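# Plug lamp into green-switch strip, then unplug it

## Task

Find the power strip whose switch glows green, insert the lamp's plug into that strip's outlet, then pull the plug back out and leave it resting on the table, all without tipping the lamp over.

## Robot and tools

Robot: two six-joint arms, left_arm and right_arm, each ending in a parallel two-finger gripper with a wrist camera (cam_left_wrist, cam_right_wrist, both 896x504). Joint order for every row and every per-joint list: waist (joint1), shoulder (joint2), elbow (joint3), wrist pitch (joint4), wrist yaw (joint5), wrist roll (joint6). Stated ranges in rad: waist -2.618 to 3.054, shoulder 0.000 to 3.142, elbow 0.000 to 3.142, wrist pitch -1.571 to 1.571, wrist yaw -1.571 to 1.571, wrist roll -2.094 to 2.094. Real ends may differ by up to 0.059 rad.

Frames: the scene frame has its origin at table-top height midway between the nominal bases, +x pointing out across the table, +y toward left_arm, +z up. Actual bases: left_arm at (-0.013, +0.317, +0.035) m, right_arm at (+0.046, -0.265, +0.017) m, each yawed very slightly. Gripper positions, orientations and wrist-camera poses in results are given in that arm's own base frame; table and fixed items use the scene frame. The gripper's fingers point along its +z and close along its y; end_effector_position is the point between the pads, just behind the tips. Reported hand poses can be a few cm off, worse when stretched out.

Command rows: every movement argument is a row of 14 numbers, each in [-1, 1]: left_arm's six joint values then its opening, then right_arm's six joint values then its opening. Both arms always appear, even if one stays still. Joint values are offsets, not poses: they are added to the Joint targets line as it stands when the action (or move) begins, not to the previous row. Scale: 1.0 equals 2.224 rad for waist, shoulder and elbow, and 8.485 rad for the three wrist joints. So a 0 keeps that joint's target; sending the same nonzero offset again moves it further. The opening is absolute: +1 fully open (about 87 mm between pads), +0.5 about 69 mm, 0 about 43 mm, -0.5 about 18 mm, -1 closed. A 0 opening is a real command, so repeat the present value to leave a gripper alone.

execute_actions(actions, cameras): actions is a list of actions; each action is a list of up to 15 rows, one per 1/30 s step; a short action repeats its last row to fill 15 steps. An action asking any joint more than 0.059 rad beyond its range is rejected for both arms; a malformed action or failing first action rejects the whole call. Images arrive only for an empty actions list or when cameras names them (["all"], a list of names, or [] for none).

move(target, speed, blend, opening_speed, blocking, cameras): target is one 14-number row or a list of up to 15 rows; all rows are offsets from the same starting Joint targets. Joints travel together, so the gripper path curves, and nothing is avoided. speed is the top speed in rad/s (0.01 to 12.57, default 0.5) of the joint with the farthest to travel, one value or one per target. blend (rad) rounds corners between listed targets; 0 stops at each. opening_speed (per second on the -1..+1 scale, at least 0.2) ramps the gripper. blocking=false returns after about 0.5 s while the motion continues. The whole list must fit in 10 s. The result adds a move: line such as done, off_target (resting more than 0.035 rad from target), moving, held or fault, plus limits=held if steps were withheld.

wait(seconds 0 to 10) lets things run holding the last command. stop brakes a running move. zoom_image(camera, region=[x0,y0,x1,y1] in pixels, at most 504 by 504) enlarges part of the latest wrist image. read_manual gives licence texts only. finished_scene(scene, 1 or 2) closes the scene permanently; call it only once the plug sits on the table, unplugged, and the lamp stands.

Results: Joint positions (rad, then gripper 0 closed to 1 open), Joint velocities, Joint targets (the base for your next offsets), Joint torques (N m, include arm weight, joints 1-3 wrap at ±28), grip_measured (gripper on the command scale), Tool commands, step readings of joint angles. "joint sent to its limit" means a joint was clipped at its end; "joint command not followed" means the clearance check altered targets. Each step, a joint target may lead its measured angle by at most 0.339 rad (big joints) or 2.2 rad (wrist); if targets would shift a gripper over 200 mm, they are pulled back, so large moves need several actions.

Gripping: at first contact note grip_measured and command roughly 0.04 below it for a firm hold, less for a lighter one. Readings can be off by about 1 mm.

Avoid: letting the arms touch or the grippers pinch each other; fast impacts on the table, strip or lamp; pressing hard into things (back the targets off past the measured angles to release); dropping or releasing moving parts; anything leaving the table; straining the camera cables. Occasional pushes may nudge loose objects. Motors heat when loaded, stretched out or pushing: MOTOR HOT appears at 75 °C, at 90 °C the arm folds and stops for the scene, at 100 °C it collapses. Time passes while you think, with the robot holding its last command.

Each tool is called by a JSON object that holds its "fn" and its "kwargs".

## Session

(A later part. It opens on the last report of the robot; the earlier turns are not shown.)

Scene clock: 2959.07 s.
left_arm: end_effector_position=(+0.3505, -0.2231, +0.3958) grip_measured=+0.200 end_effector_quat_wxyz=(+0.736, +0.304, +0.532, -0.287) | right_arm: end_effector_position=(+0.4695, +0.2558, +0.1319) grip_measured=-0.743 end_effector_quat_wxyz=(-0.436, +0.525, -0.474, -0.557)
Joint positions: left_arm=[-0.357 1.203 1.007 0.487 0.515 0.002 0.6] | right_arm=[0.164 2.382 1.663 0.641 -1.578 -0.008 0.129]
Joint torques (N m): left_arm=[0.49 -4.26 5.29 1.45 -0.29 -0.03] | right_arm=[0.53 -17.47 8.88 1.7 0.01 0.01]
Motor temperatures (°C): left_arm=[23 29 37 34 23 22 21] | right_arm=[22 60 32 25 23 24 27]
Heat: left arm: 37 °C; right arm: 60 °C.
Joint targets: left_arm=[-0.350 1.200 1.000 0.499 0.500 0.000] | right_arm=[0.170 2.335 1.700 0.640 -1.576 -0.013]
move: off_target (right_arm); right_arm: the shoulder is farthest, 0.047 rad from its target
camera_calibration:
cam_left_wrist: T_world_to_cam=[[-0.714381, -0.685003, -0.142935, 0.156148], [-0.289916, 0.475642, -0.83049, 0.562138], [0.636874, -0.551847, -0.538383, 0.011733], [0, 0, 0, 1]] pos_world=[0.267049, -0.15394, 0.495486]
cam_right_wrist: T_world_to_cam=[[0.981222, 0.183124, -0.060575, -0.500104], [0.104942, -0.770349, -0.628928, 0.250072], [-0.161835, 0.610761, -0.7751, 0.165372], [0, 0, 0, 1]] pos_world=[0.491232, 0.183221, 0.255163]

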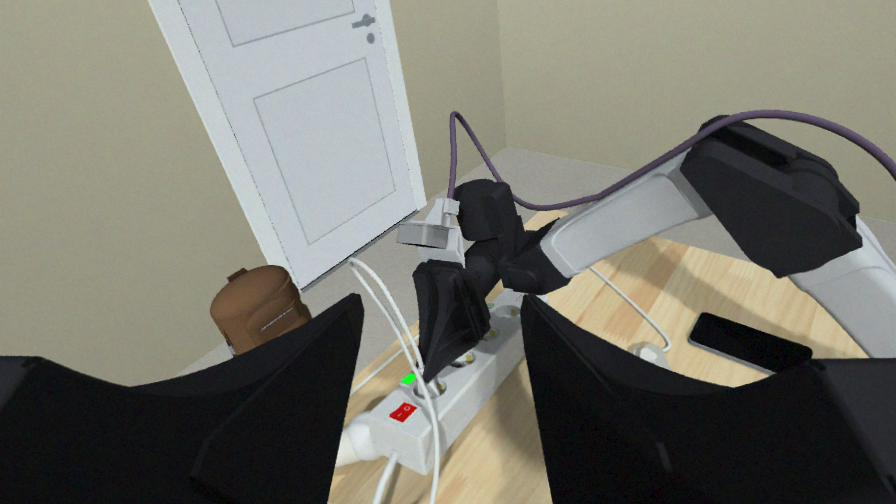

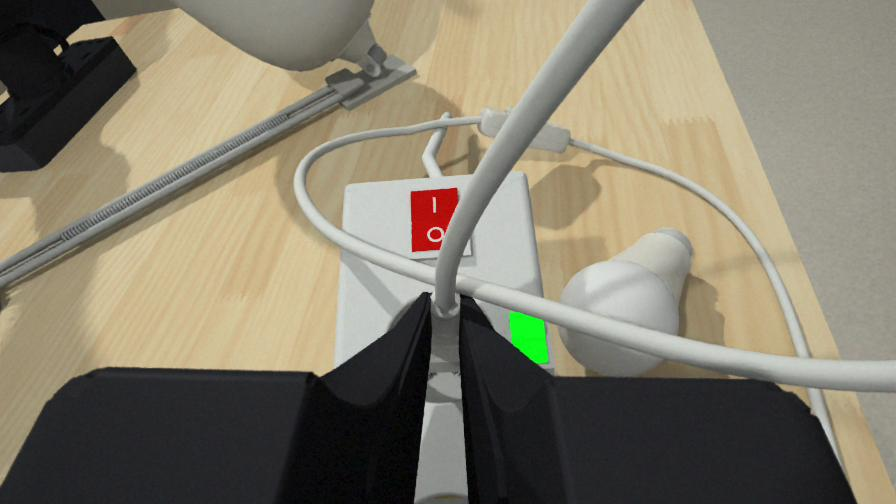

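{"fn": "move", "kwargs": {"target": [0,0,0,0,0,0,0.2,0,0.083,-0.045,0.034,0,0,-0.95], "speed": 0.2, "cameras": ["all"]}}

{"fn": "zoom_image", "kwargs": {"camera": "cam_left_wrist", "region": [340, 320, 540, 504]}}

Scene clock: 2986.10 s.
left_arm: end_effector_position=(+0.3505, -0.2231, +0.3958) grip_measured=+0.200 end_effector_quat_wxyz=(+0.736, +0.304, +0.532, -0.287) | right_arm: end_effector_position=(+0.4704, +0.2559, +0.0726) grip_measured=-0.743 end_effector_quat_wxyz=(-0.459, +0.544, -0.452, -0.538)
Joint positions: left_arm=[-0.357 1.203 1.007 0.487 0.515 0.002 0.6] | right_arm=[0.164 2.513 1.611 0.905 -1.577 -0.008 0.129]
Joint torques (N m): left_arm=[0.59 -4.38 5.26 1.56 -0.29 0.02] | right_arm=[0.51 -12.55 3.97 1.91 0.05 0.02]
Motor temperatures (°C): left_arm=[23 29 37 34 23 22 21] | right_arm=[22 79 37 27 23 24 27]
Heat: left arm: 37 °C; right arm: 79 °C. Fold the right arm in close to its base, or ease its load, before you think long.
Joint targets: left_arm=[-0.350 1.200 1.000 0.499 0.500 0.000] | right_arm=[0.170 2.520 1.600 0.929 -1.576 -0.013]
MOTOR HOT: the shoulder of the right arm reports 79 °C; the controller's stop level is 90 °C. To cool a motor, set the load down, stop pushing, or move to a pose that needs little force.
move: done
camera_calibration:
cam_left_wrist: T_world_to_cam=[[-0.714381, -0.685003, -0.142935, 0.156148], [-0.289916, 0.475642, -0.83049, 0.562138], [0.636874, -0.551847, -0.538383, 0.011733], [0, 0, 0, 1]] pos_world=[0.267049, -0.15394, 0.495486]
cam_right_wrist: T_world_to_cam=[[0.982892, 0.182939, 0.0213915, -0.511293], [0.155497, -0.761939, -0.628705, 0.186907], [-0.0987156, 0.621275, -0.77735, 0.0872636], [0, 0, 0, 1]] pos_world=[0.482096, 0.181732, 0.196281]

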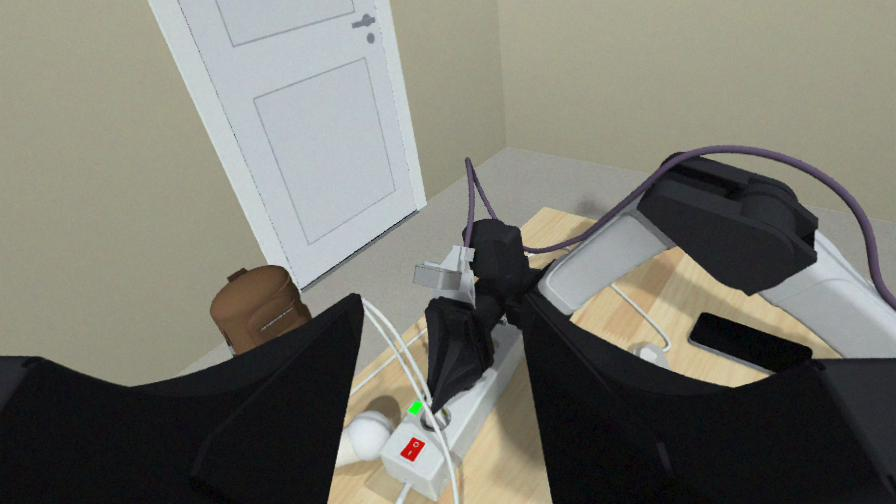

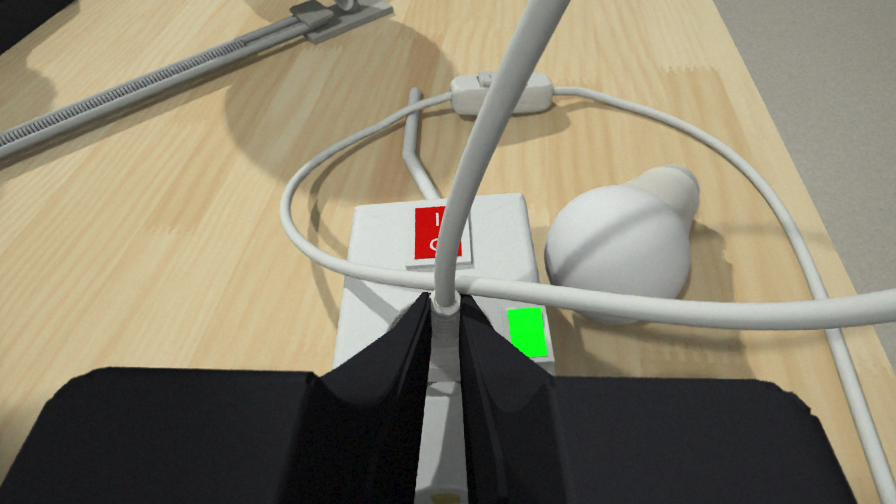

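Scaled by 2.520.

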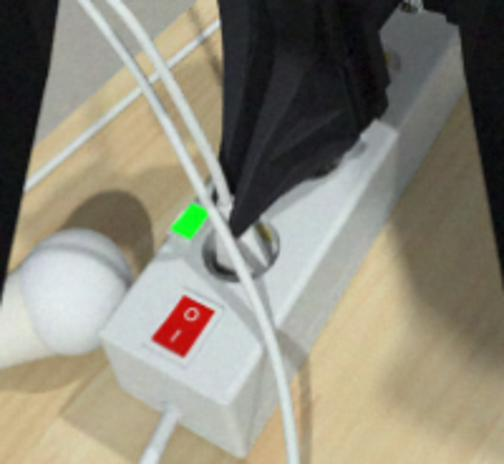

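{"fn": "move", "kwargs": {"target": [0,0,0,0,0,0,0.2,0,0.06,0,0,0,0,-0.95], "speed": 0.3}}

Scene clock: 2992.63 s.
left_arm: end_effector_position=(+0.3505, -0.2231, +0.3958) grip_measured=+0.200 end_effector_quat_wxyz=(+0.736, +0.304, +0.532, -0.287) | right_arm: end_effector_position=(+0.4738, +0.2565, +0.0651) grip_measured=-0.743 end_effector_quat_wxyz=(-0.471, +0.555, -0.438, -0.527)
Joint positions: left_arm=[-0.357 1.203 1.007 0.487 0.515 0.002 0.6] | right_arm=[0.164 2.551 1.627 1.002 -1.58 0.017 0.129]
Joint torques (N m): left_arm=[0.46 -4.36 5.44 1.52 -0.31 -0.07] | right_arm=[0.44 -3.7 2.45 0.77 0.12 -0.28]
Motor temperatures (°C): left_arm=[23 29 37 34 23 22 21] | right_arm=[22 76 36 28 23 24 27]
Heat: left arm: 37 °C; right arm: 76 °C. Fold the right arm in close to its base, or ease its load, before you think long.
Joint targets: left_arm=[-0.350 1.200 1.000 0.499 0.500 0.000] | right_arm=[0.170 2.653 1.600 0.929 -1.576 -0.013]
MOTOR HOT: still on. The shoulder of the right arm reports 76 °C.
move: off_target (right_arm); right_arm: the shoulder is farthest, 0.102 rad from its target

{"fn": "move", "kwargs": {"target": [0.065,0.562,0.324,0.0314,0.072,0.002,0.13,0,0,0,0,0,0,-0.95], "speed": 0.6, "cameras": ["all"]}}

Scene clock: 3022.03 s.
left_arm: end_effector_position=(+0.5491, -0.2776, +0.1135) grip_measured=+0.130 end_effector_quat_wxyz=(+0.554, +0.430, +0.565, -0.434) | right_arm: end_effector_position=(+0.4738, +0.2565, +0.0652) grip_measured=-0.743 end_effector_quat_wxyz=(-0.471, +0.555, -0.438, -0.527)
Joint positions: left_arm=[-0.211 2.449 1.695 0.735 1.105 0.002 0.565] | right_arm=[0.164 2.551 1.627 1.002 -1.58 0.018 0.129]
Joint torques (N m): left_arm=[0.53 -14.12 7.23 1.59 -0.09 0.11] | right_arm=[0.5 -3.74 2.45 0.74 0.14 -0.26]
Motor temperatures (°C): left_arm=[23 29 37 35 23 22 21] | right_arm=[22 58 33 25 23 24 27]
Heat: left arm: 37 °C; right arm: 58 °C.
Joint targets: left_arm=[-0.205 2.449 1.720 0.766 1.111 0.017] | right_arm=[0.170 2.653 1.600 0.929 -1.576 -0.013]
MOTOR HOT: cleared for the motors of the right arm.
move: off_target (right_arm); right_arm: the shoulder is farthest, 0.102 rad from its target
camera_calibration:
cam_left_wrist: T_world_to_cam=[[-0.954971, -0.296689, 0.00237231, 0.443754], [-0.223437, 0.713886, -0.663659, 0.421903], [0.195206, -0.634305, -0.748032, -0.0534116], [0, 0, 0, 1]] pos_world=[0.528467, -0.203413, 0.238994]
cam_right_wrist: T_world_to_cam=[[0.980166, 0.185643, 0.0693622, -0.517168], [0.187641, -0.756748, -0.626198, 0.165355], [-0.0637598, 0.626793, -0.776573, 0.0635071], [0, 0, 0, 1]] pos_world=[0.479932, 0.181335, 0.188734]

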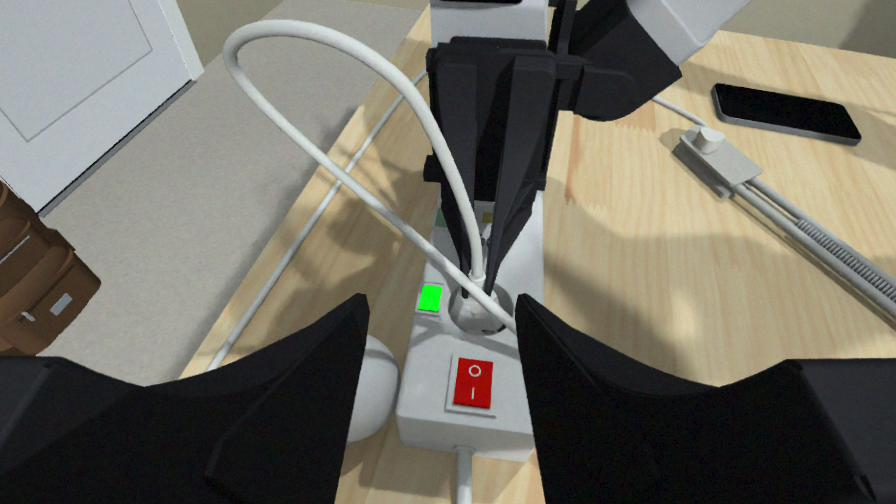

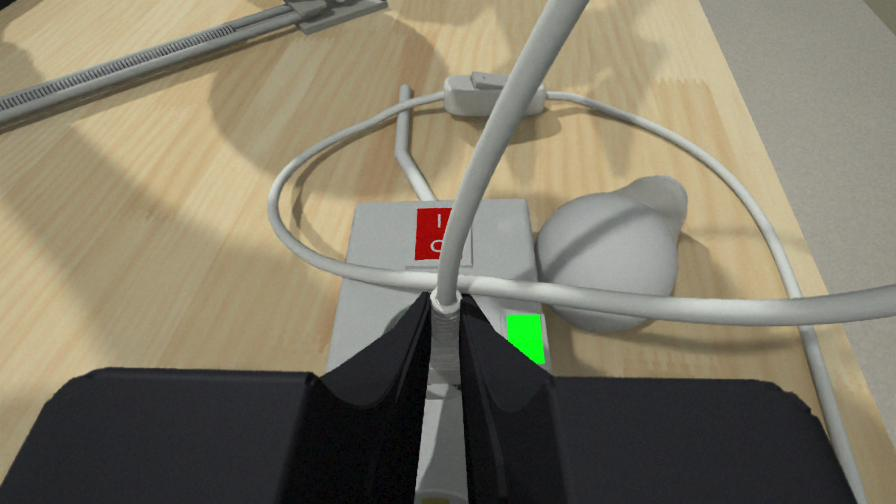

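{"fn": "move", "kwargs": {"target": [-0.0405,0.0643,0.0405,0.0075,-0.0051,0,0.13,0,0,0,0,0,0,-0.95], "speed": 0.2, "cameras": ["all"]}}

Scene clock: 3042.73 s.
left_arm: end_effector_position=(+0.5425, -0.3263, +0.0774) grip_measured=+0.130 end_effector_quat_wxyz=(+0.546, +0.449, +0.547, -0.449) | right_arm: end_effector_position=(+0.4738, +0.2565, +0.0652) grip_measured=-0.743 end_effector_quat_wxyz=(-0.471, +0.555, -0.438, -0.527)
Joint positions: left_arm=[-0.294 2.582 1.781 0.799 1.081 0.002 0.565] | right_arm=[0.164 2.551 1.627 1.002 -1.58 0.018 0.129]
Joint torques (N m): left_arm=[0.1 -13.68 7.45 1.58 -0.17 0.16] | right_arm=[0.51 -3.78 2.44 0.74 0.12 -0.27]
Motor temperatures (°C): left_arm=[23 35 37 34 23 22 21] | right_arm=[22 51 32 25 23 24 27]
Heat: left arm: 37 °C; right arm: 51 °C.
Joint targets: left_arm=[-0.296 2.593 1.810 0.830 1.068 0.017] | right_arm=[0.170 2.653 1.600 0.929 -1.576 -0.013]
move: off_target (right_arm); right_arm: the shoulder is farthest, 0.102 rad from its target
camera_calibration:
cam_left_wrist: T_world_to_cam=[[-0.97112, -0.238282, -0.0121744, 0.45202], [-0.169032, 0.723112, -0.669729, 0.405134], [0.168388, -0.648329, -0.742506, -0.100552], [0, 0, 0, 1]] pos_world=[0.524378, -0.25044, 0.202173]
cam_right_wrist: T_world_to_cam=[[0.980166, 0.185643, 0.0693622, -0.517168], [0.187641, -0.756748, -0.626198, 0.165355], [-0.0637598, 0.626793, -0.776573, 0.0635071], [0, 0, 0, 1]] pos_world=[0.479932, 0.181335, 0.188734]

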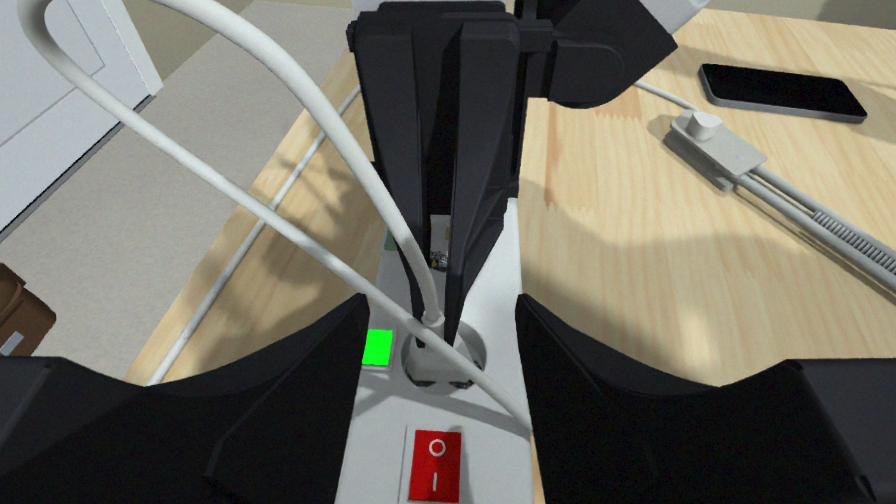

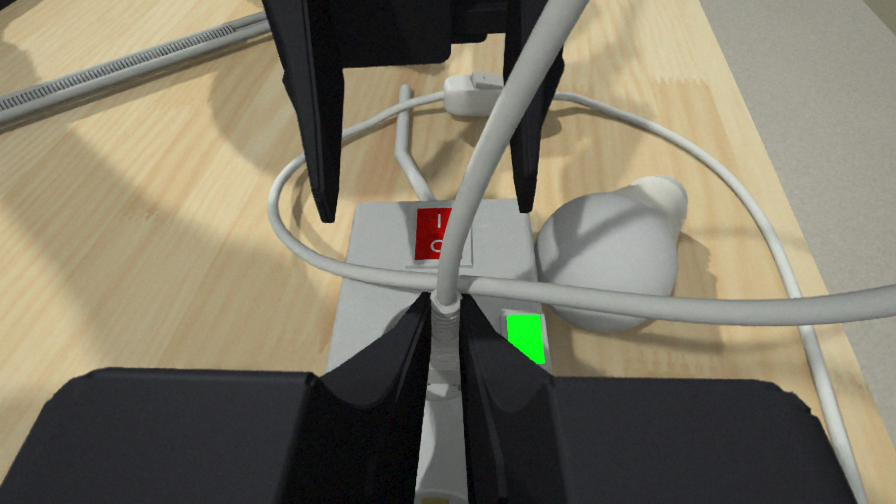

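{"fn": "move", "kwargs": {"target": [0,0.061,0.003,0.0092,0,0,-0.07,0,0,0,0,0,0,-0.95], "speed": 0.12, "cameras": ["all"]}}

Scene clock: 3054.13 s.
left_arm: end_effector_position=(+0.5438, -0.3266, +0.0313) grip_measured=-0.070 end_effector_quat_wxyz=(+0.549, +0.450, +0.544, -0.447) | right_arm: end_effector_position=(+0.4738, +0.2565, +0.0652) grip_measured=-0.743 end_effector_quat_wxyz=(-0.471, +0.555, -0.438, -0.527)
Joint positions: left_arm=[-0.294 2.7 1.801 0.906 1.08 0.002 0.465] | right_arm=[0.164 2.551 1.627 1.002 -1.58 0.018 0.129]
Joint torques (N m): left_arm=[-0.05 -12.49 6.41 1.32 -0.25 0.15] | right_arm=[0.53 -3.75 2.43 0.74 0.14 -0.27]
Heat: left arm: 38 °C; right arm: 49 °C.
Joint targets: left_arm=[-0.296 2.728 1.817 0.908 1.068 0.017] | right_arm=[0.170 2.653 1.600 0.929 -1.576 -0.013]
move: off_target (right_arm); right_arm: the shoulder is farthest, 0.102 rad from its target
camera_calibration:
cam_left_wrist: T_world_to_cam=[[-0.970709, -0.239421, -0.0200515, 0.45227], [-0.163975, 0.721187, -0.673054, 0.371515], [0.175604, -0.650051, -0.739322, -0.139664], [0, 0, 0, 1]] pos_world=[0.524467, -0.250438, 0.155862]
cam_right_wrist: T_world_to_cam=[[0.98015, 0.18559, 0.0697325, -0.517122], [0.187827, -0.75666, -0.626249, 0.165278], [-0.0634619, 0.626915, -0.776499, 0.0633214], [0, 0, 0, 1]] pos_world=[0.479832, 0.181335, 0.188734]

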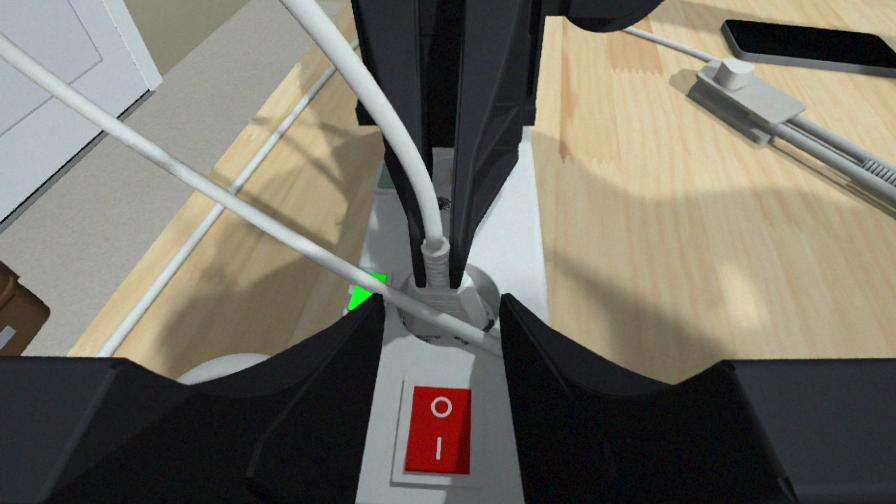

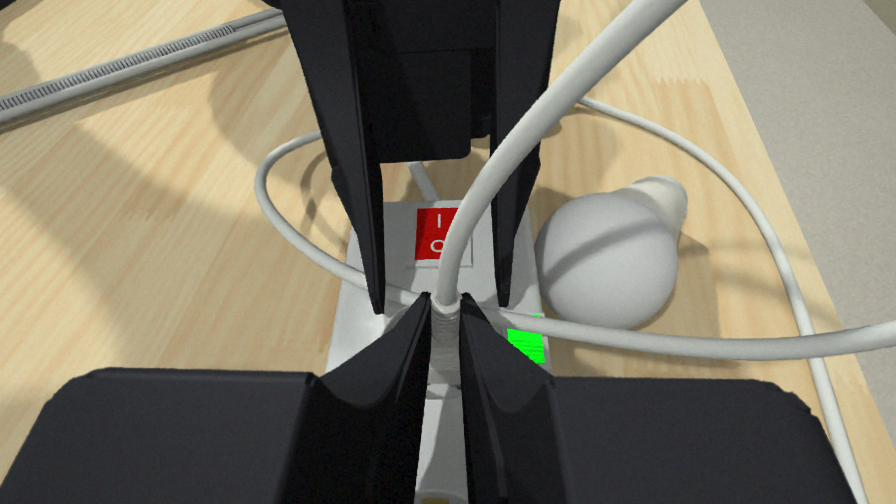

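{"fn": "move", "kwargs": {"target": [0,0.05,0,0.004,0,0,-0.07,0,0,0,0,0,0,-0.95], "speed": 0.15}}

{"fn": "move", "kwargs": {"target": [0,0,0,0,0,0,-0.07,0,-0.06,0,0,0,0,-0.95], "speed": 0.3}}

{"fn": "move", "kwargs": {"target": [0,0,0,0,0,0,-0.07,0,-0.081,0.045,-0.032,0,0,-0.95], "speed": 0.2, "cameras": ["all"]}}

Scene clock: 3065.23 s.
left_arm: end_effector_position=(+0.5440, -0.3293, +0.0299) grip_measured=-0.070 end_effector_quat_wxyz=(+0.575, +0.466, +0.505, -0.444) | right_arm: end_effector_position=(+0.4738, +0.2565, +0.0652) grip_measured=-0.743 end_effector_quat_wxyz=(-0.471, +0.555, -0.438, -0.527)
Joint positions: left_arm=[-0.294 2.759 1.834 1.049 1.105 -0.025 0.465] | right_arm=[0.164 2.551 1.627 1.002 -1.58 0.018 0.129]
Joint torques (N m): left_arm=[0.05 -7.53 3.58 0.24 -0.53 0.49] | right_arm=[0.5 -3.73 2.51 0.74 0.13 -0.28]
Heat: left arm: 38 °C; right arm: 47 °C.
Joint targets: left_arm=[-0.296 2.839 1.817 0.942 1.068 0.017] | right_arm=[0.170 2.653 1.600 0.929 -1.576 -0.013]
move: off_target (left_arm, right_arm); left_arm: the wrist pitch is farthest, 0.107 rad from its target; right_arm: the shoulder is farthest, 0.102 rad from its target

Scene clock: 3066.23 s.
left_arm: end_effector_position=(+0.5440, -0.3293, +0.0299) grip_measured=-0.070 end_effector_quat_wxyz=(+0.575, +0.466, +0.505, -0.444) | right_arm: end_effector_position=(+0.4737, +0.2565, +0.0690) grip_measured=-0.743 end_effector_quat_wxyz=(-0.468, +0.553, -0.441, -0.529)
Joint positions: left_arm=[-0.294 2.759 1.834 1.05 1.105 -0.025 0.465] | right_arm=[0.164 2.537 1.627 0.963 -1.58 0.001 0.129]
Joint torques (N m): left_arm=[-0.05 -7.39 3.73 0.25 -0.48 0.43] | right_arm=[0.47 -15.02 2.48 1.22 0.11 -0.05]
Heat: left arm: 38 °C; right arm: 48 °C.
Joint targets: left_arm=[-0.296 2.839 1.817 0.942 1.068 0.017] | right_arm=[0.170 2.520 1.600 0.929 -1.576 -0.013]
move: off_target (left_arm); left_arm: the wrist pitch is farthest, 0.108 rad from its target

Scene clock: 3068.17 s.
left_arm: end_effector_position=(+0.5481, -0.3296, +0.0324) grip_measured=-0.070 end_effector_quat_wxyz=(+0.583, +0.461, +0.506, -0.438) | right_arm: end_effector_position=(+0.4791, +0.2565, +0.0794) grip_measured=-0.724 end_effector_quat_wxyz=(-0.433, +0.484, -0.524, -0.551)
Joint positions: left_arm=[-0.296 2.761 1.84 1.056 1.085 -0.025 0.465] | right_arm=[0.164 2.459 1.627 0.618 -1.485 -0.055 0.138]
Joint torques (N m): left_arm=[0.14 -7.47 3.33 0.21 -0.36 0.43] | right_arm=[0.53 -24.54 11.89 2.21 -1.07 0.51]
Heat: left arm: 38 °C; right arm: 51 °C.
Joint targets: left_arm=[-0.296 2.839 1.817 0.941 1.068 0.017] | right_arm=[0.170 2.340 1.700 0.657 -1.576 -0.013]
move: off_target (left_arm, right_arm); left_arm: the wrist pitch is farthest, 0.114 rad from its target; right_arm: the shoulder is farthest, 0.119 rad from its target
camera_calibration:
cam_left_wrist: T_world_to_cam=[[-0.966324, -0.235691, -0.103286, 0.457362], [-0.0925057, 0.692714, -0.715255, 0.327825], [0.240126, -0.681614, -0.691189, -0.188943], [0, 0, 0, 1]] pos_world=[0.517656, -0.24808, 0.151122]
cam_right_wrist: T_world_to_cam=[[0.98485, 0.0895959, -0.148467, -0.48365], [-0.0197362, -0.7927, -0.609292, 0.280521], [-0.17228, 0.602992, -0.778922, 0.133151], [0, 0, 0, 1]] pos_world=[0.504798, 0.185414, 0.202828]

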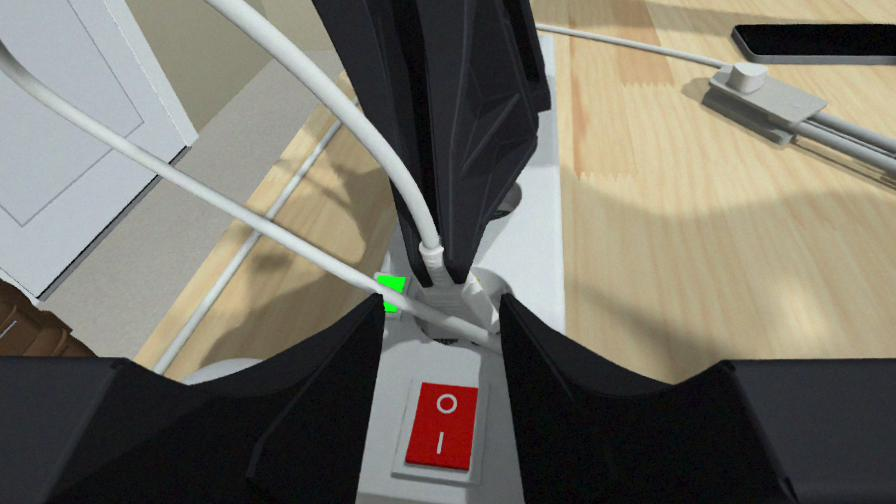

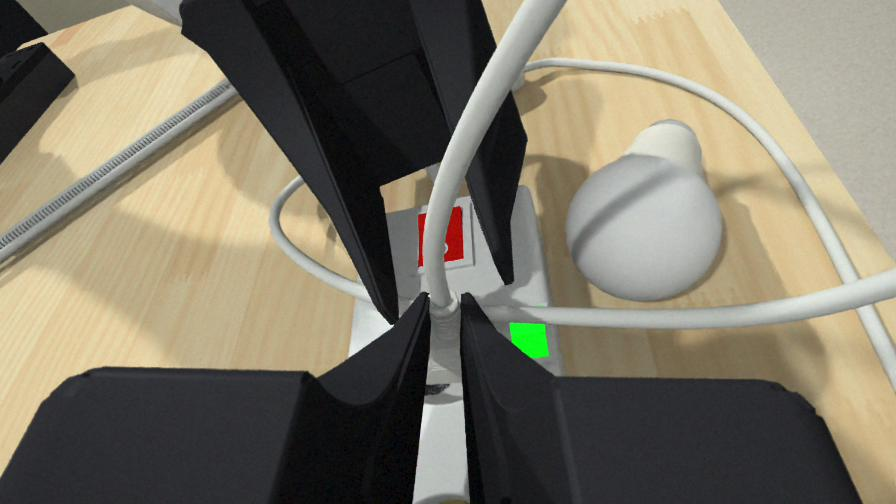

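{"fn": "move", "kwargs": {"target": [0,0,0,0,0,0,-0.07,0,-0.03,0.0,0.016,0,0,-0.95], "speed": 0.2, "cameras": ["all"]}}

Scene clock: 3074.10 s.
left_arm: end_effector_position=(+0.5557, -0.3299, +0.0478) grip_measured=-0.070 end_effector_quat_wxyz=(+0.610, +0.463, +0.486, -0.422) | right_arm: end_effector_position=(+0.4837, +0.2573, +0.1058) grip_measured=-0.692 end_effector_quat_wxyz=(-0.464, +0.508, -0.497, -0.529)
Joint positions: left_arm=[-0.296 2.761 1.857 1.109 1.061 -0.025 0.465] | right_arm=[0.164 2.416 1.627 0.679 -1.483 -0.055 0.154]
Joint torques (N m): left_arm=[-0.09 -7.6 1.99 -0.35 -0.15 0.5] | right_arm=[0.49 -26.62 12.04 3.09 -1.01 0.51]
Motor temperatures (°C): left_arm=[23 37 37 32 23 22 21] | right_arm=[22 66 33 26 24 24 27]
Heat: left arm: 37 °C; right arm: 66 °C.
Joint targets: left_arm=[-0.296 2.839 1.817 0.941 1.068 0.017] | right_arm=[0.170 2.273 1.700 0.793 -1.576 -0.013]
move: off_target (left_arm, right_arm); left_arm: the wrist pitch is farthest, 0.168 rad from its target; right_arm: the shoulder is farthest, 0.142 rad from its target
camera_calibration:
cam_left_wrist: T_world_to_cam=[[-0.951948, -0.26078, -0.16059, 0.452596], [-0.0601605, 0.673368, -0.736856, 0.316458], [0.300293, -0.691787, -0.6567, -0.218736], [0, 0, 0, 1]] pos_world=[0.515571, -0.246383, 0.162222]
cam_right_wrist: T_world_to_cam=[[0.994995, 0.089376, -0.0446826, -0.50016], [0.0423789, -0.782412, -0.621317, 0.265868], [-0.090491, 0.616314, -0.782284, 0.111457], [0, 0, 0, 1]] pos_world=[0.496475, 0.184028, 0.230031]

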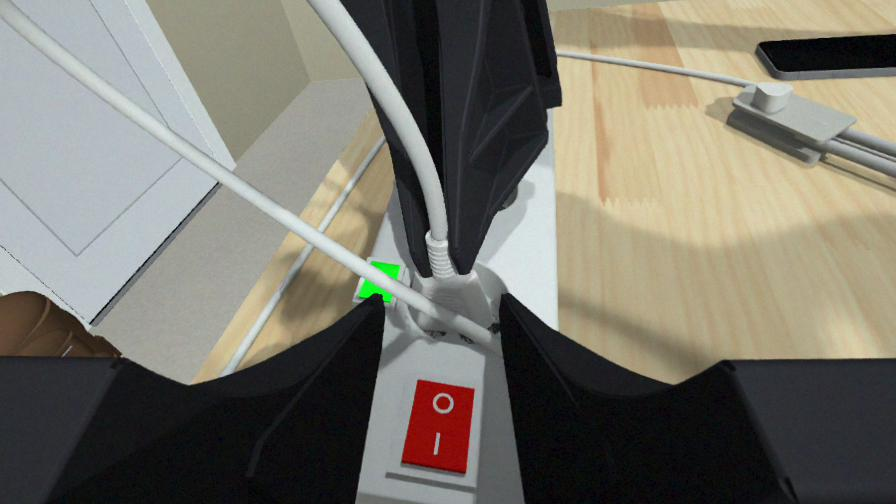

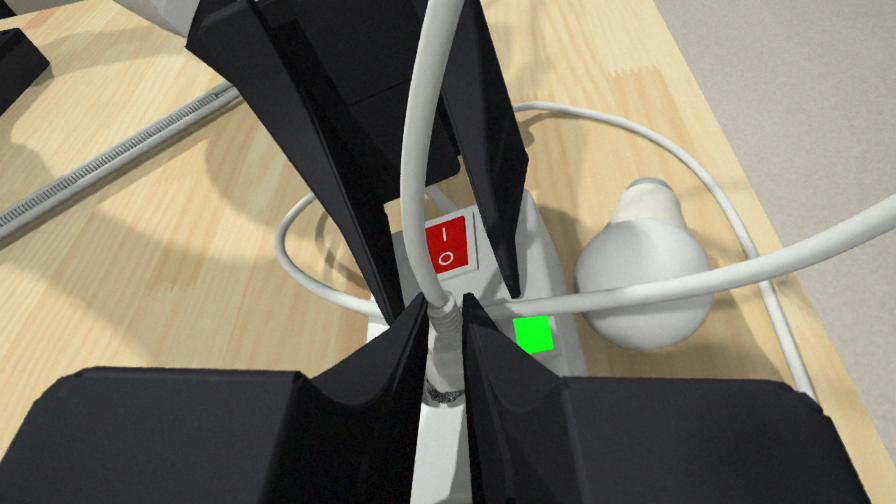

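{"fn": "move", "kwargs": {"target": [0,0.06,0,-0.03,0,0.002,-0.07,0,0,0,0,0,0,-0.95], "speed": 0.25, "cameras": ["all"]}}

Scene clock: 3089.50 s.
left_arm: end_effector_position=(+0.5556, -0.3285, +0.0298) grip_measured=-0.070 end_effector_quat_wxyz=(+0.597, +0.453, +0.508, -0.425) | right_arm: end_effector_position=(+0.2510, +0.0103, +0.1470) grip_measured=-0.949 end_effector_quat_wxyz=(+0.715, -0.024, +0.698, +0.015)
Joint positions: left_arm=[-0.296 2.779 1.851 1.076 1.047 -0.018 0.465] | right_arm=[0.013 0.031 0.036 0.018 -0.044 -0.013 0.025]
Joint velocities: left_arm=[within noise] | right_arm=[-0.002 -0.066 -0.056 -0.125 0.051 -0.022 0.039]
Joint torques (N m): left_arm=[0.2 -9.05 2.4 0.04 0.06 0.4] | right_arm=[-0.66 1.8 5.07 2.3 0.22 0.17]
Motor temperatures (°C): left_arm=[23 37 36 30 23 23 21] | right_arm=[22 86 35 29 24 24 27]
Heat: left arm: 37 °C; right arm: 86 °C.
Joint targets: left_arm=[-0.296 2.842 1.817 0.938 1.068 0.017] | right_arm=[0.005 0.022 0.016 -0.005 -0.011 -0.002]
Tool commands: left_gripper/opening=-0.07 right_gripper/opening=-0.95
OVER-TEMPERATURE FAULT: ARM FOLDED TO REST. Before this call, the shoulder of the right arm reached 90 °C. The right arm's motors are now idle, so it may still sink, and the gripper idles too, so what it holds may stay or slip. The right arm ran none of this call's commands. In this call fault stops used 8 of the actions that the scene allows. The stop is over, but the right arm and its gripper will run no more commands in this scene. This fault puts only its own arm into a fault stop.
MOTOR HOT: on. The shoulder of the right arm reports 86 °C.
move: fault (right_arm), off_target (left_arm; braked at the fault stop of right_arm); left_arm: the wrist pitch is farthest, 0.389 rad from its target; right_arm: the shoulder is farthest, 2.242 rad from its target
camera_calibration:
cam_left_wrist: T_world_to_cam=[[-0.95492, -0.272455, -0.117885, 0.44666], [-0.105905, 0.683623, -0.722111, 0.330591], [0.277332, -0.677073, -0.681659, -0.211223], [0, 0, 0, 1]] pos_world=[0.520114, -0.247319, 0.147396]
cam_right_wrist: T_world_to_cam=[[0.068919, -0.997346, 0.0234769, -0.0110106], [-0.759828, -0.0677262, -0.646587, 0.305802], [0.646461, 0.0267237, -0.762479, 0.0930235], [0, 0, 0, 1]] pos_world=[0.17298, 0.00724353, 0.268915]

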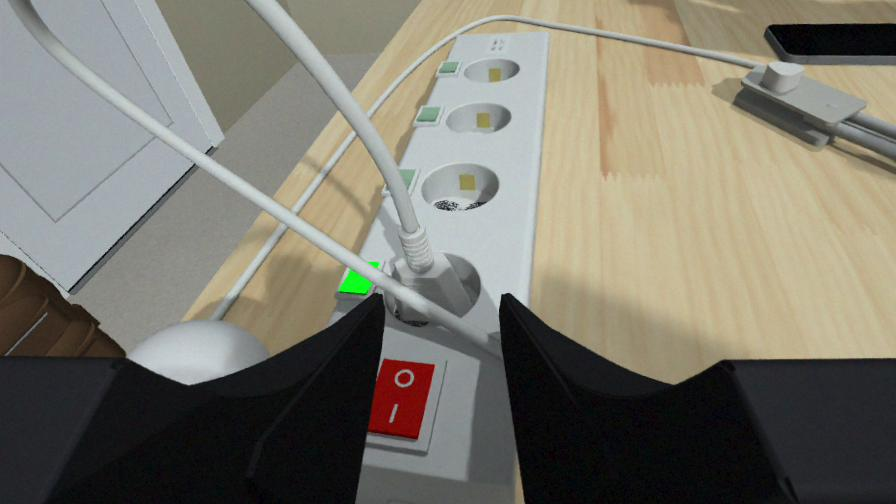

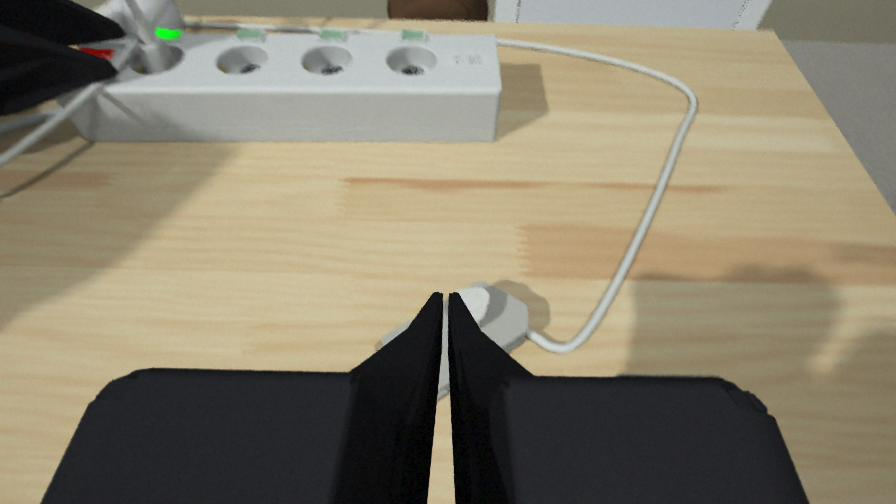

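{"fn": "zoom_image", "kwargs": {"camera": "cam_left_wrist", "region": [340, 210, 520, 350]}}

{"fn": "zoom_image", "kwargs": {"camera": "cam_right_wrist", "region": [40, 0, 220, 130]}}

Scaled by 2.800.

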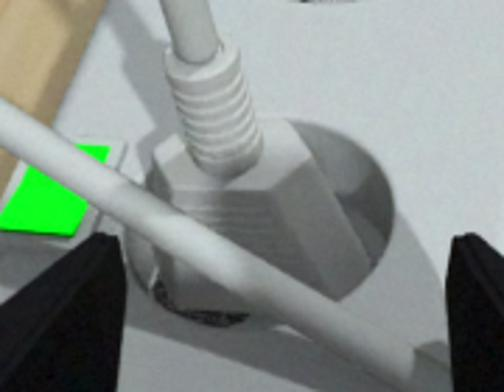

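Scaled by 2.800.

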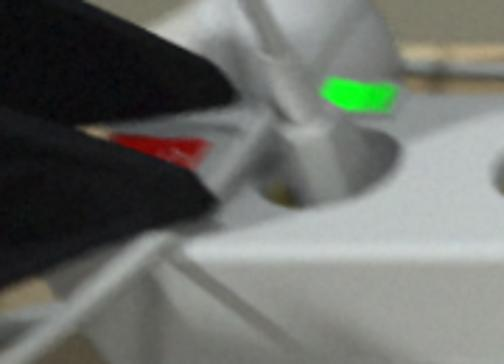

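{"fn": "move", "kwargs": {"target": [0.0108,-0.1088,0.035,-0.0198,-0.001,0,0.1,0,0,0,0,0,0,-0.95], "speed": 0.3, "cameras": ["all"]}}

Scene clock: 3131.13 s.
left_arm: end_effector_position=(+0.5641, -0.3190, +0.0739) grip_measured=+0.100 end_effector_quat_wxyz=(+0.554, +0.436, +0.557, -0.439) | right_arm: end_effector_position=(+0.2427, +0.0101, +0.0984) grip_measured=-0.949 end_effector_quat_wxyz=(+0.657, -0.024, +0.753, +0.016)
Joint positions: left_arm=[-0.276 2.637 1.876 0.762 1.058 -0.007 0.55] | right_arm=[0.013 0.007 0 -0.13 -0.043 -0.013 0.025]
Joint torques (N m): left_arm=[0.4 -18.55 6.72 1.44 -0.08 0.28] | right_arm=[-0.01 0.24 -0.61 0.16 0.05 0.08]
Motor temperatures (°C): left_arm=[23 37 34 28 23 23 21] | right_arm=[22 55 32 25 24 24 26]
Heat: left arm: 37 °C; right arm: 55 °C.
Joint targets: left_arm=[-0.272 2.599 1.895 0.770 1.059 0.017] | right_arm=[0.013 0.007 0.000 -0.130 -0.043 -0.013]
Tool commands: left_gripper/opening=+0.1 right_gripper/opening=-0.949398
OVER-TEMPERATURE FAULT: ARM FOLDED TO REST. As an earlier result told, the right arm's stop is over, but it will run no more commands in this scene. The right arm ran none of this call's commands.
move: fault (right_arm), off_target (left_arm); left_arm: the shoulder is farthest, 0.037 rad from its target; right_arm: the wrist pitch is farthest, 0.125 rad from its target
camera_calibration:
cam_left_wrist: T_world_to_cam=[[-0.960535, -0.278106, -0.00536885, 0.455534], [-0.202917, 0.713784, -0.670326, 0.417364], [0.190254, -0.642783, -0.742047, -0.112576], [0, 0, 0, 1]] pos_world=[0.543664, -0.243583, 0.198679]
cam_right_wrist: T_world_to_cam=[[0.0712026, -0.997359, 0.0143096, -0.00926888], [-0.853109, -0.0683255, -0.517239, 0.278015], [0.516851, 0.0246211, -0.855721, 0.101965], [0, 0, 0, 1]] pos_world=[0.185136, 0.00724063, 0.231187]

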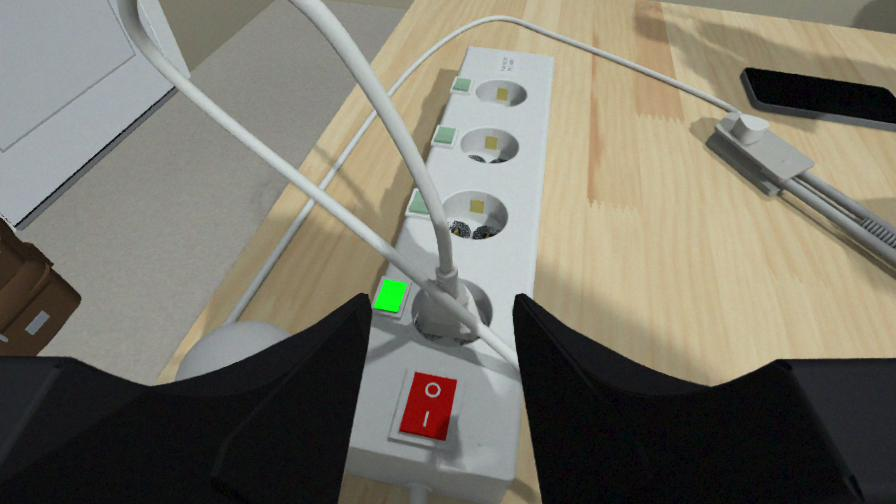

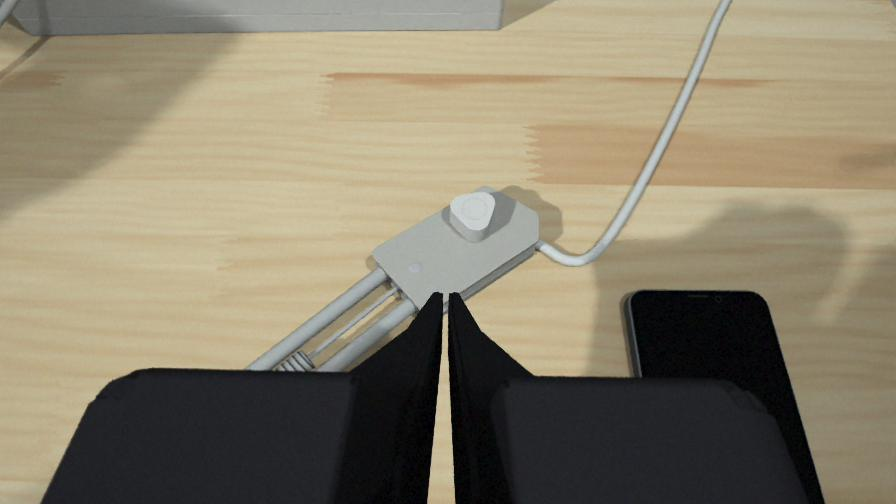

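{"fn": "move", "kwargs": {"target": [[0,0.0455,0.002,0.0083,0,0,0.1,0,0,0,0,0,0,-0.95],[-0.0225,0.075,0.0585,-0.0006,-0.0052,0,0.1,0,0,0,0,0,0,-0.95]], "speed": 0.25, "blend": 0.03, "cameras": ["cam_left_wrist"]}}

{"fn": "zoom_image", "kwargs": {"camera": "cam_left_wrist", "region": [350, 200, 550, 400]}}

Scene clock: 3145.40 s.
left_arm: end_effector_position=(+0.5677, -0.3475, +0.0483) grip_measured=+0.100 end_effector_quat_wxyz=(+0.552, +0.441, +0.552, -0.443) | right_arm: end_effector_position=(+0.2427, +0.0101, +0.0984) grip_measured=-0.949 end_effector_quat_wxyz=(+0.657, -0.024, +0.753, +0.016)
Joint positions: left_arm=[-0.321 2.753 1.999 0.756 1.029 -0.006 0.55] | right_arm=[0.013 0.007 0 -0.13 -0.043 -0.013 0.025]
Joint torques (N m): left_arm=[0.05 -14.22 7.36 1.45 -0.21 0.27] | right_arm=[-0.01 0.36 -0.59 0.15 0.05 0.07]
Motor temperatures (°C): left_arm=[23 47 35 29 23 23 21] | right_arm=[22 50 31 24 24 24 26]
Heat: left arm: 47 °C; right arm: 50 °C.
Joint targets: left_arm=[-0.321 2.766 2.025 0.765 1.015 0.017] | right_arm=[0.013 0.007 0.000 -0.130 -0.043 -0.013]
Tool commands: left_gripper/opening=+0.1 right_gripper/opening=-0.949398
OVER-TEMPERATURE FAULT: ARM FOLDED TO REST. As an earlier result told, the right arm's stop is over, but it will run no more commands in this scene. The right arm ran none of this call's commands.
move: fault (right_arm)
camera_calibration:
cam_left_wrist: T_world_to_cam=[[-0.964763, -0.262998, -0.00807237, 0.458802], [-0.189707, 0.716513, -0.671283, 0.414758], [0.18233, -0.646097, -0.741157, -0.147267], [0, 0, 0, 1]] pos_world=[0.548169, -0.271665, 0.172975]
Images, in order (width x height): cam_left_wrist 896x504.

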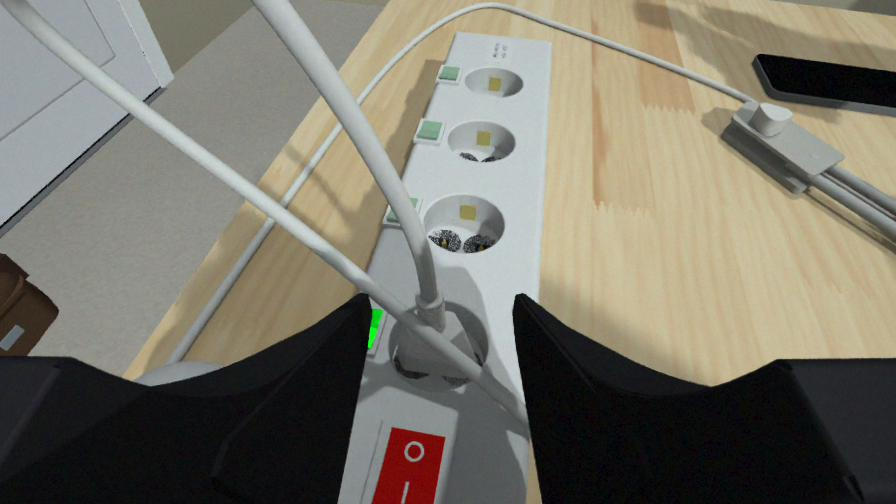

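Scaled by 2.520.

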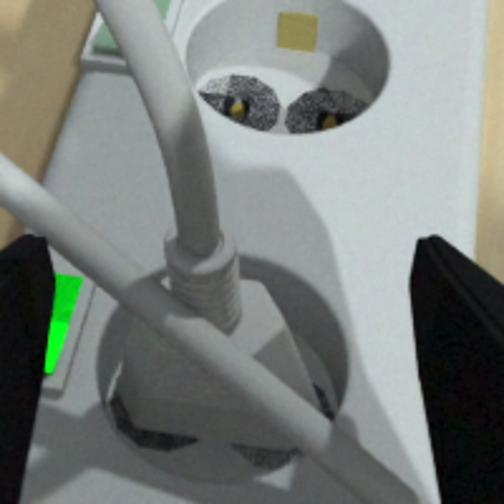

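{"fn": "move", "kwargs": {"target": [[0,0,0,0,-0.0045,0,0.1,0,0,0,0,0,0,-0.95],[0,0,0,0,-0.0045,0,-0.85,0,0,0,0,0,0,-0.95]], "speed": 0.25, "opening_speed": 0.6, "cameras": ["cam_left_wrist"]}}

{"fn": "zoom_image", "kwargs": {"camera": "cam_left_wrist", "region": [350, 200, 550, 400]}}

Scene clock: 3177.43 s.
left_arm: end_effector_position=(+0.5751, -0.3456, +0.0482) grip_measured=-0.849 end_effector_quat_wxyz=(+0.561, +0.429, +0.562, -0.431) | right_arm: end_effector_position=(+0.2427, +0.0101, +0.0984) grip_measured=-0.949 end_effector_quat_wxyz=(+0.657, -0.024, +0.753, +0.016)
Joint positions: left_arm=[-0.321 2.753 1.999 0.755 0.985 -0.005 0.075] | right_arm=[0.013 0.007 0 -0.13 -0.043 -0.013 0.025]
Joint torques (N m): left_arm=[0.09 -14.46 7.38 1.44 -0.12 0.2] | right_arm=[-0.05 0.34 -0.62 0.15 0.07 0.07]
Motor temperatures (°C): left_arm=[23 49 37 32 23 22 21] | right_arm=[22 44 30 23 24 24 26]
Heat: left arm: 49 °C; right arm: 44 °C.
Joint targets: left_arm=[-0.321 2.766 2.025 0.765 0.977 0.017] | right_arm=[0.013 0.007 0.000 -0.130 -0.043 -0.013]
Tool commands: left_gripper/opening=-0.85 right_gripper/opening=-0.949398
OVER-TEMPERATURE FAULT: ARM FOLDED TO REST. As an earlier result told, the right arm's stop is over, but it will run no more commands in this scene. The right arm ran none of this call's commands.
move: fault (right_arm)
camera_calibration:
cam_left_wrist: T_world_to_cam=[[-0.9524, -0.30475, -0.00790159, 0.444795], [-0.220953, 0.707913, -0.670849, 0.429708], [0.210035, -0.63717, -0.741552, -0.16035], [0, 0, 0, 1]] pos_world=[0.552247, -0.270815, 0.172876]
Images, in order (width x height): cam_left_wrist 896x504.

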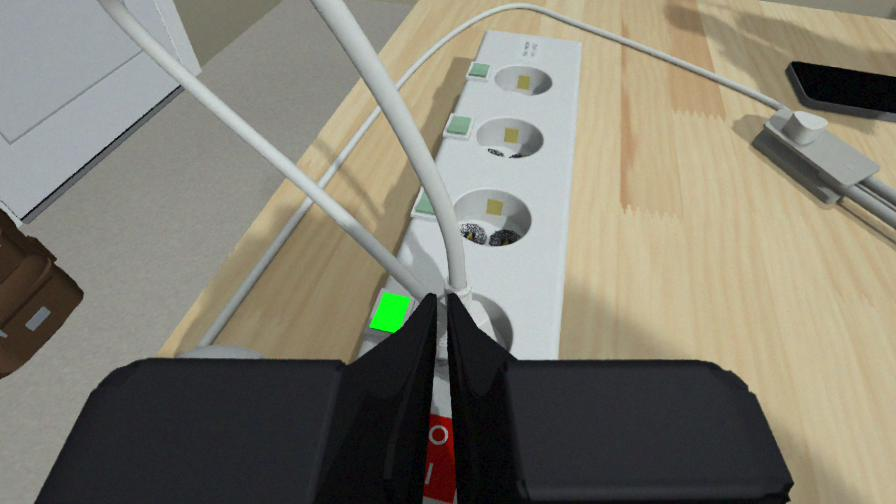

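Scaled by 2.520.

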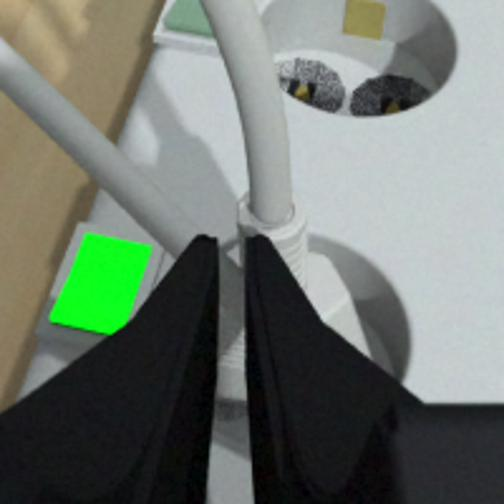

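{"fn": "move", "kwargs": {"target": [[0,0,0,0,0,0,-0.2,0,0,0,0,0,0,-0.95],[-0.0117,0.0103,0.0225,-0.0032,0,0,-0.2,0,0,0,0,0,0,-0.95],[-0.0117,0.0103,0.0225,-0.0032,0,0,-0.95,0,0,0,0,0,0,-0.95]], "speed": 0.25, "opening_speed": 0.8, "cameras": ["cam_left_wrist"]}}

{"fn": "zoom_image", "kwargs": {"camera": "cam_left_wrist", "region": [350, 200, 550, 400]}}

Scene clock: 3191.50 s.
left_arm: end_effector_position=(+0.5745, -0.3576, +0.0495) grip_measured=-0.620 end_effector_quat_wxyz=(+0.559, +0.435, +0.557, -0.434) | right_arm: end_effector_position=(+0.2427, +0.0101, +0.0984) grip_measured=-0.949 end_effector_quat_wxyz=(+0.657, -0.024, +0.753, +0.016)
Joint positions: left_arm=[-0.339 2.774 2.048 0.73 0.984 0 0.19] | right_arm=[0.013 0.007 0 -0.13 -0.043 -0.013 0.025]
Joint torques (N m): left_arm=[-0.61 -14.41 7.6 1.43 -0.17 0.13] | right_arm=[-0.05 0.35 -0.61 0.15 0.04 0.07]
Heat: left arm: 49 °C; right arm: 42 °C.
Joint targets: left_arm=[-0.348 2.789 2.075 0.738 0.977 0.017] | right_arm=[0.013 0.007 0.000 -0.130 -0.043 -0.013]
Tool commands: left_gripper/opening=-0.95 right_gripper/opening=-0.949398
OVER-TEMPERATURE FAULT: ARM FOLDED TO REST. As an earlier result told, the right arm's stop is over, but it will run no more commands in this scene. The right arm ran none of this call's commands.
move: fault (right_arm)
camera_calibration:
cam_left_wrist: T_world_to_cam=[[-0.957188, -0.289115, -0.0142502, 0.449219], [-0.204936, 0.711614, -0.672016, 0.43114], [0.204431, -0.640326, -0.740399, -0.164865], [0, 0, 0, 1]] pos_world=[0.552047, -0.282497, 0.174069]
Images, in order (width x height): cam_left_wrist 896x504.

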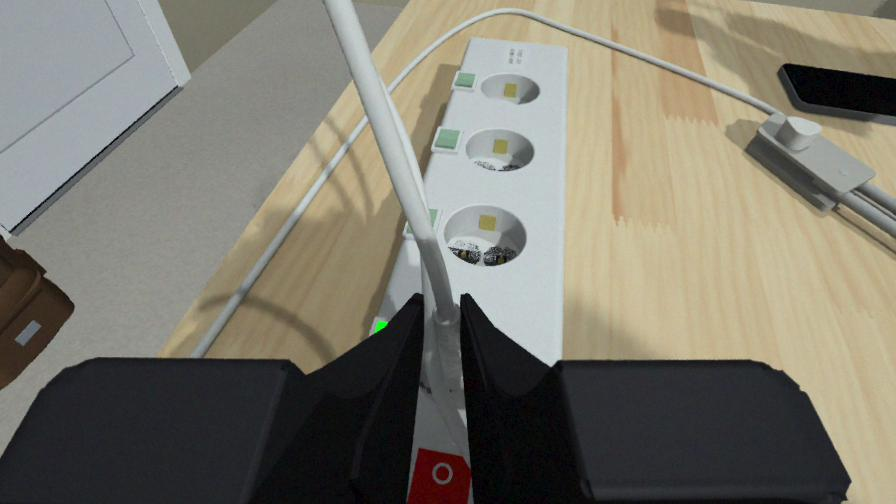

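Scaled by 2.520.

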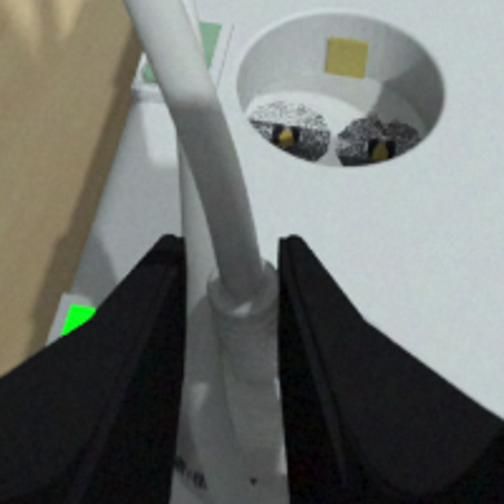

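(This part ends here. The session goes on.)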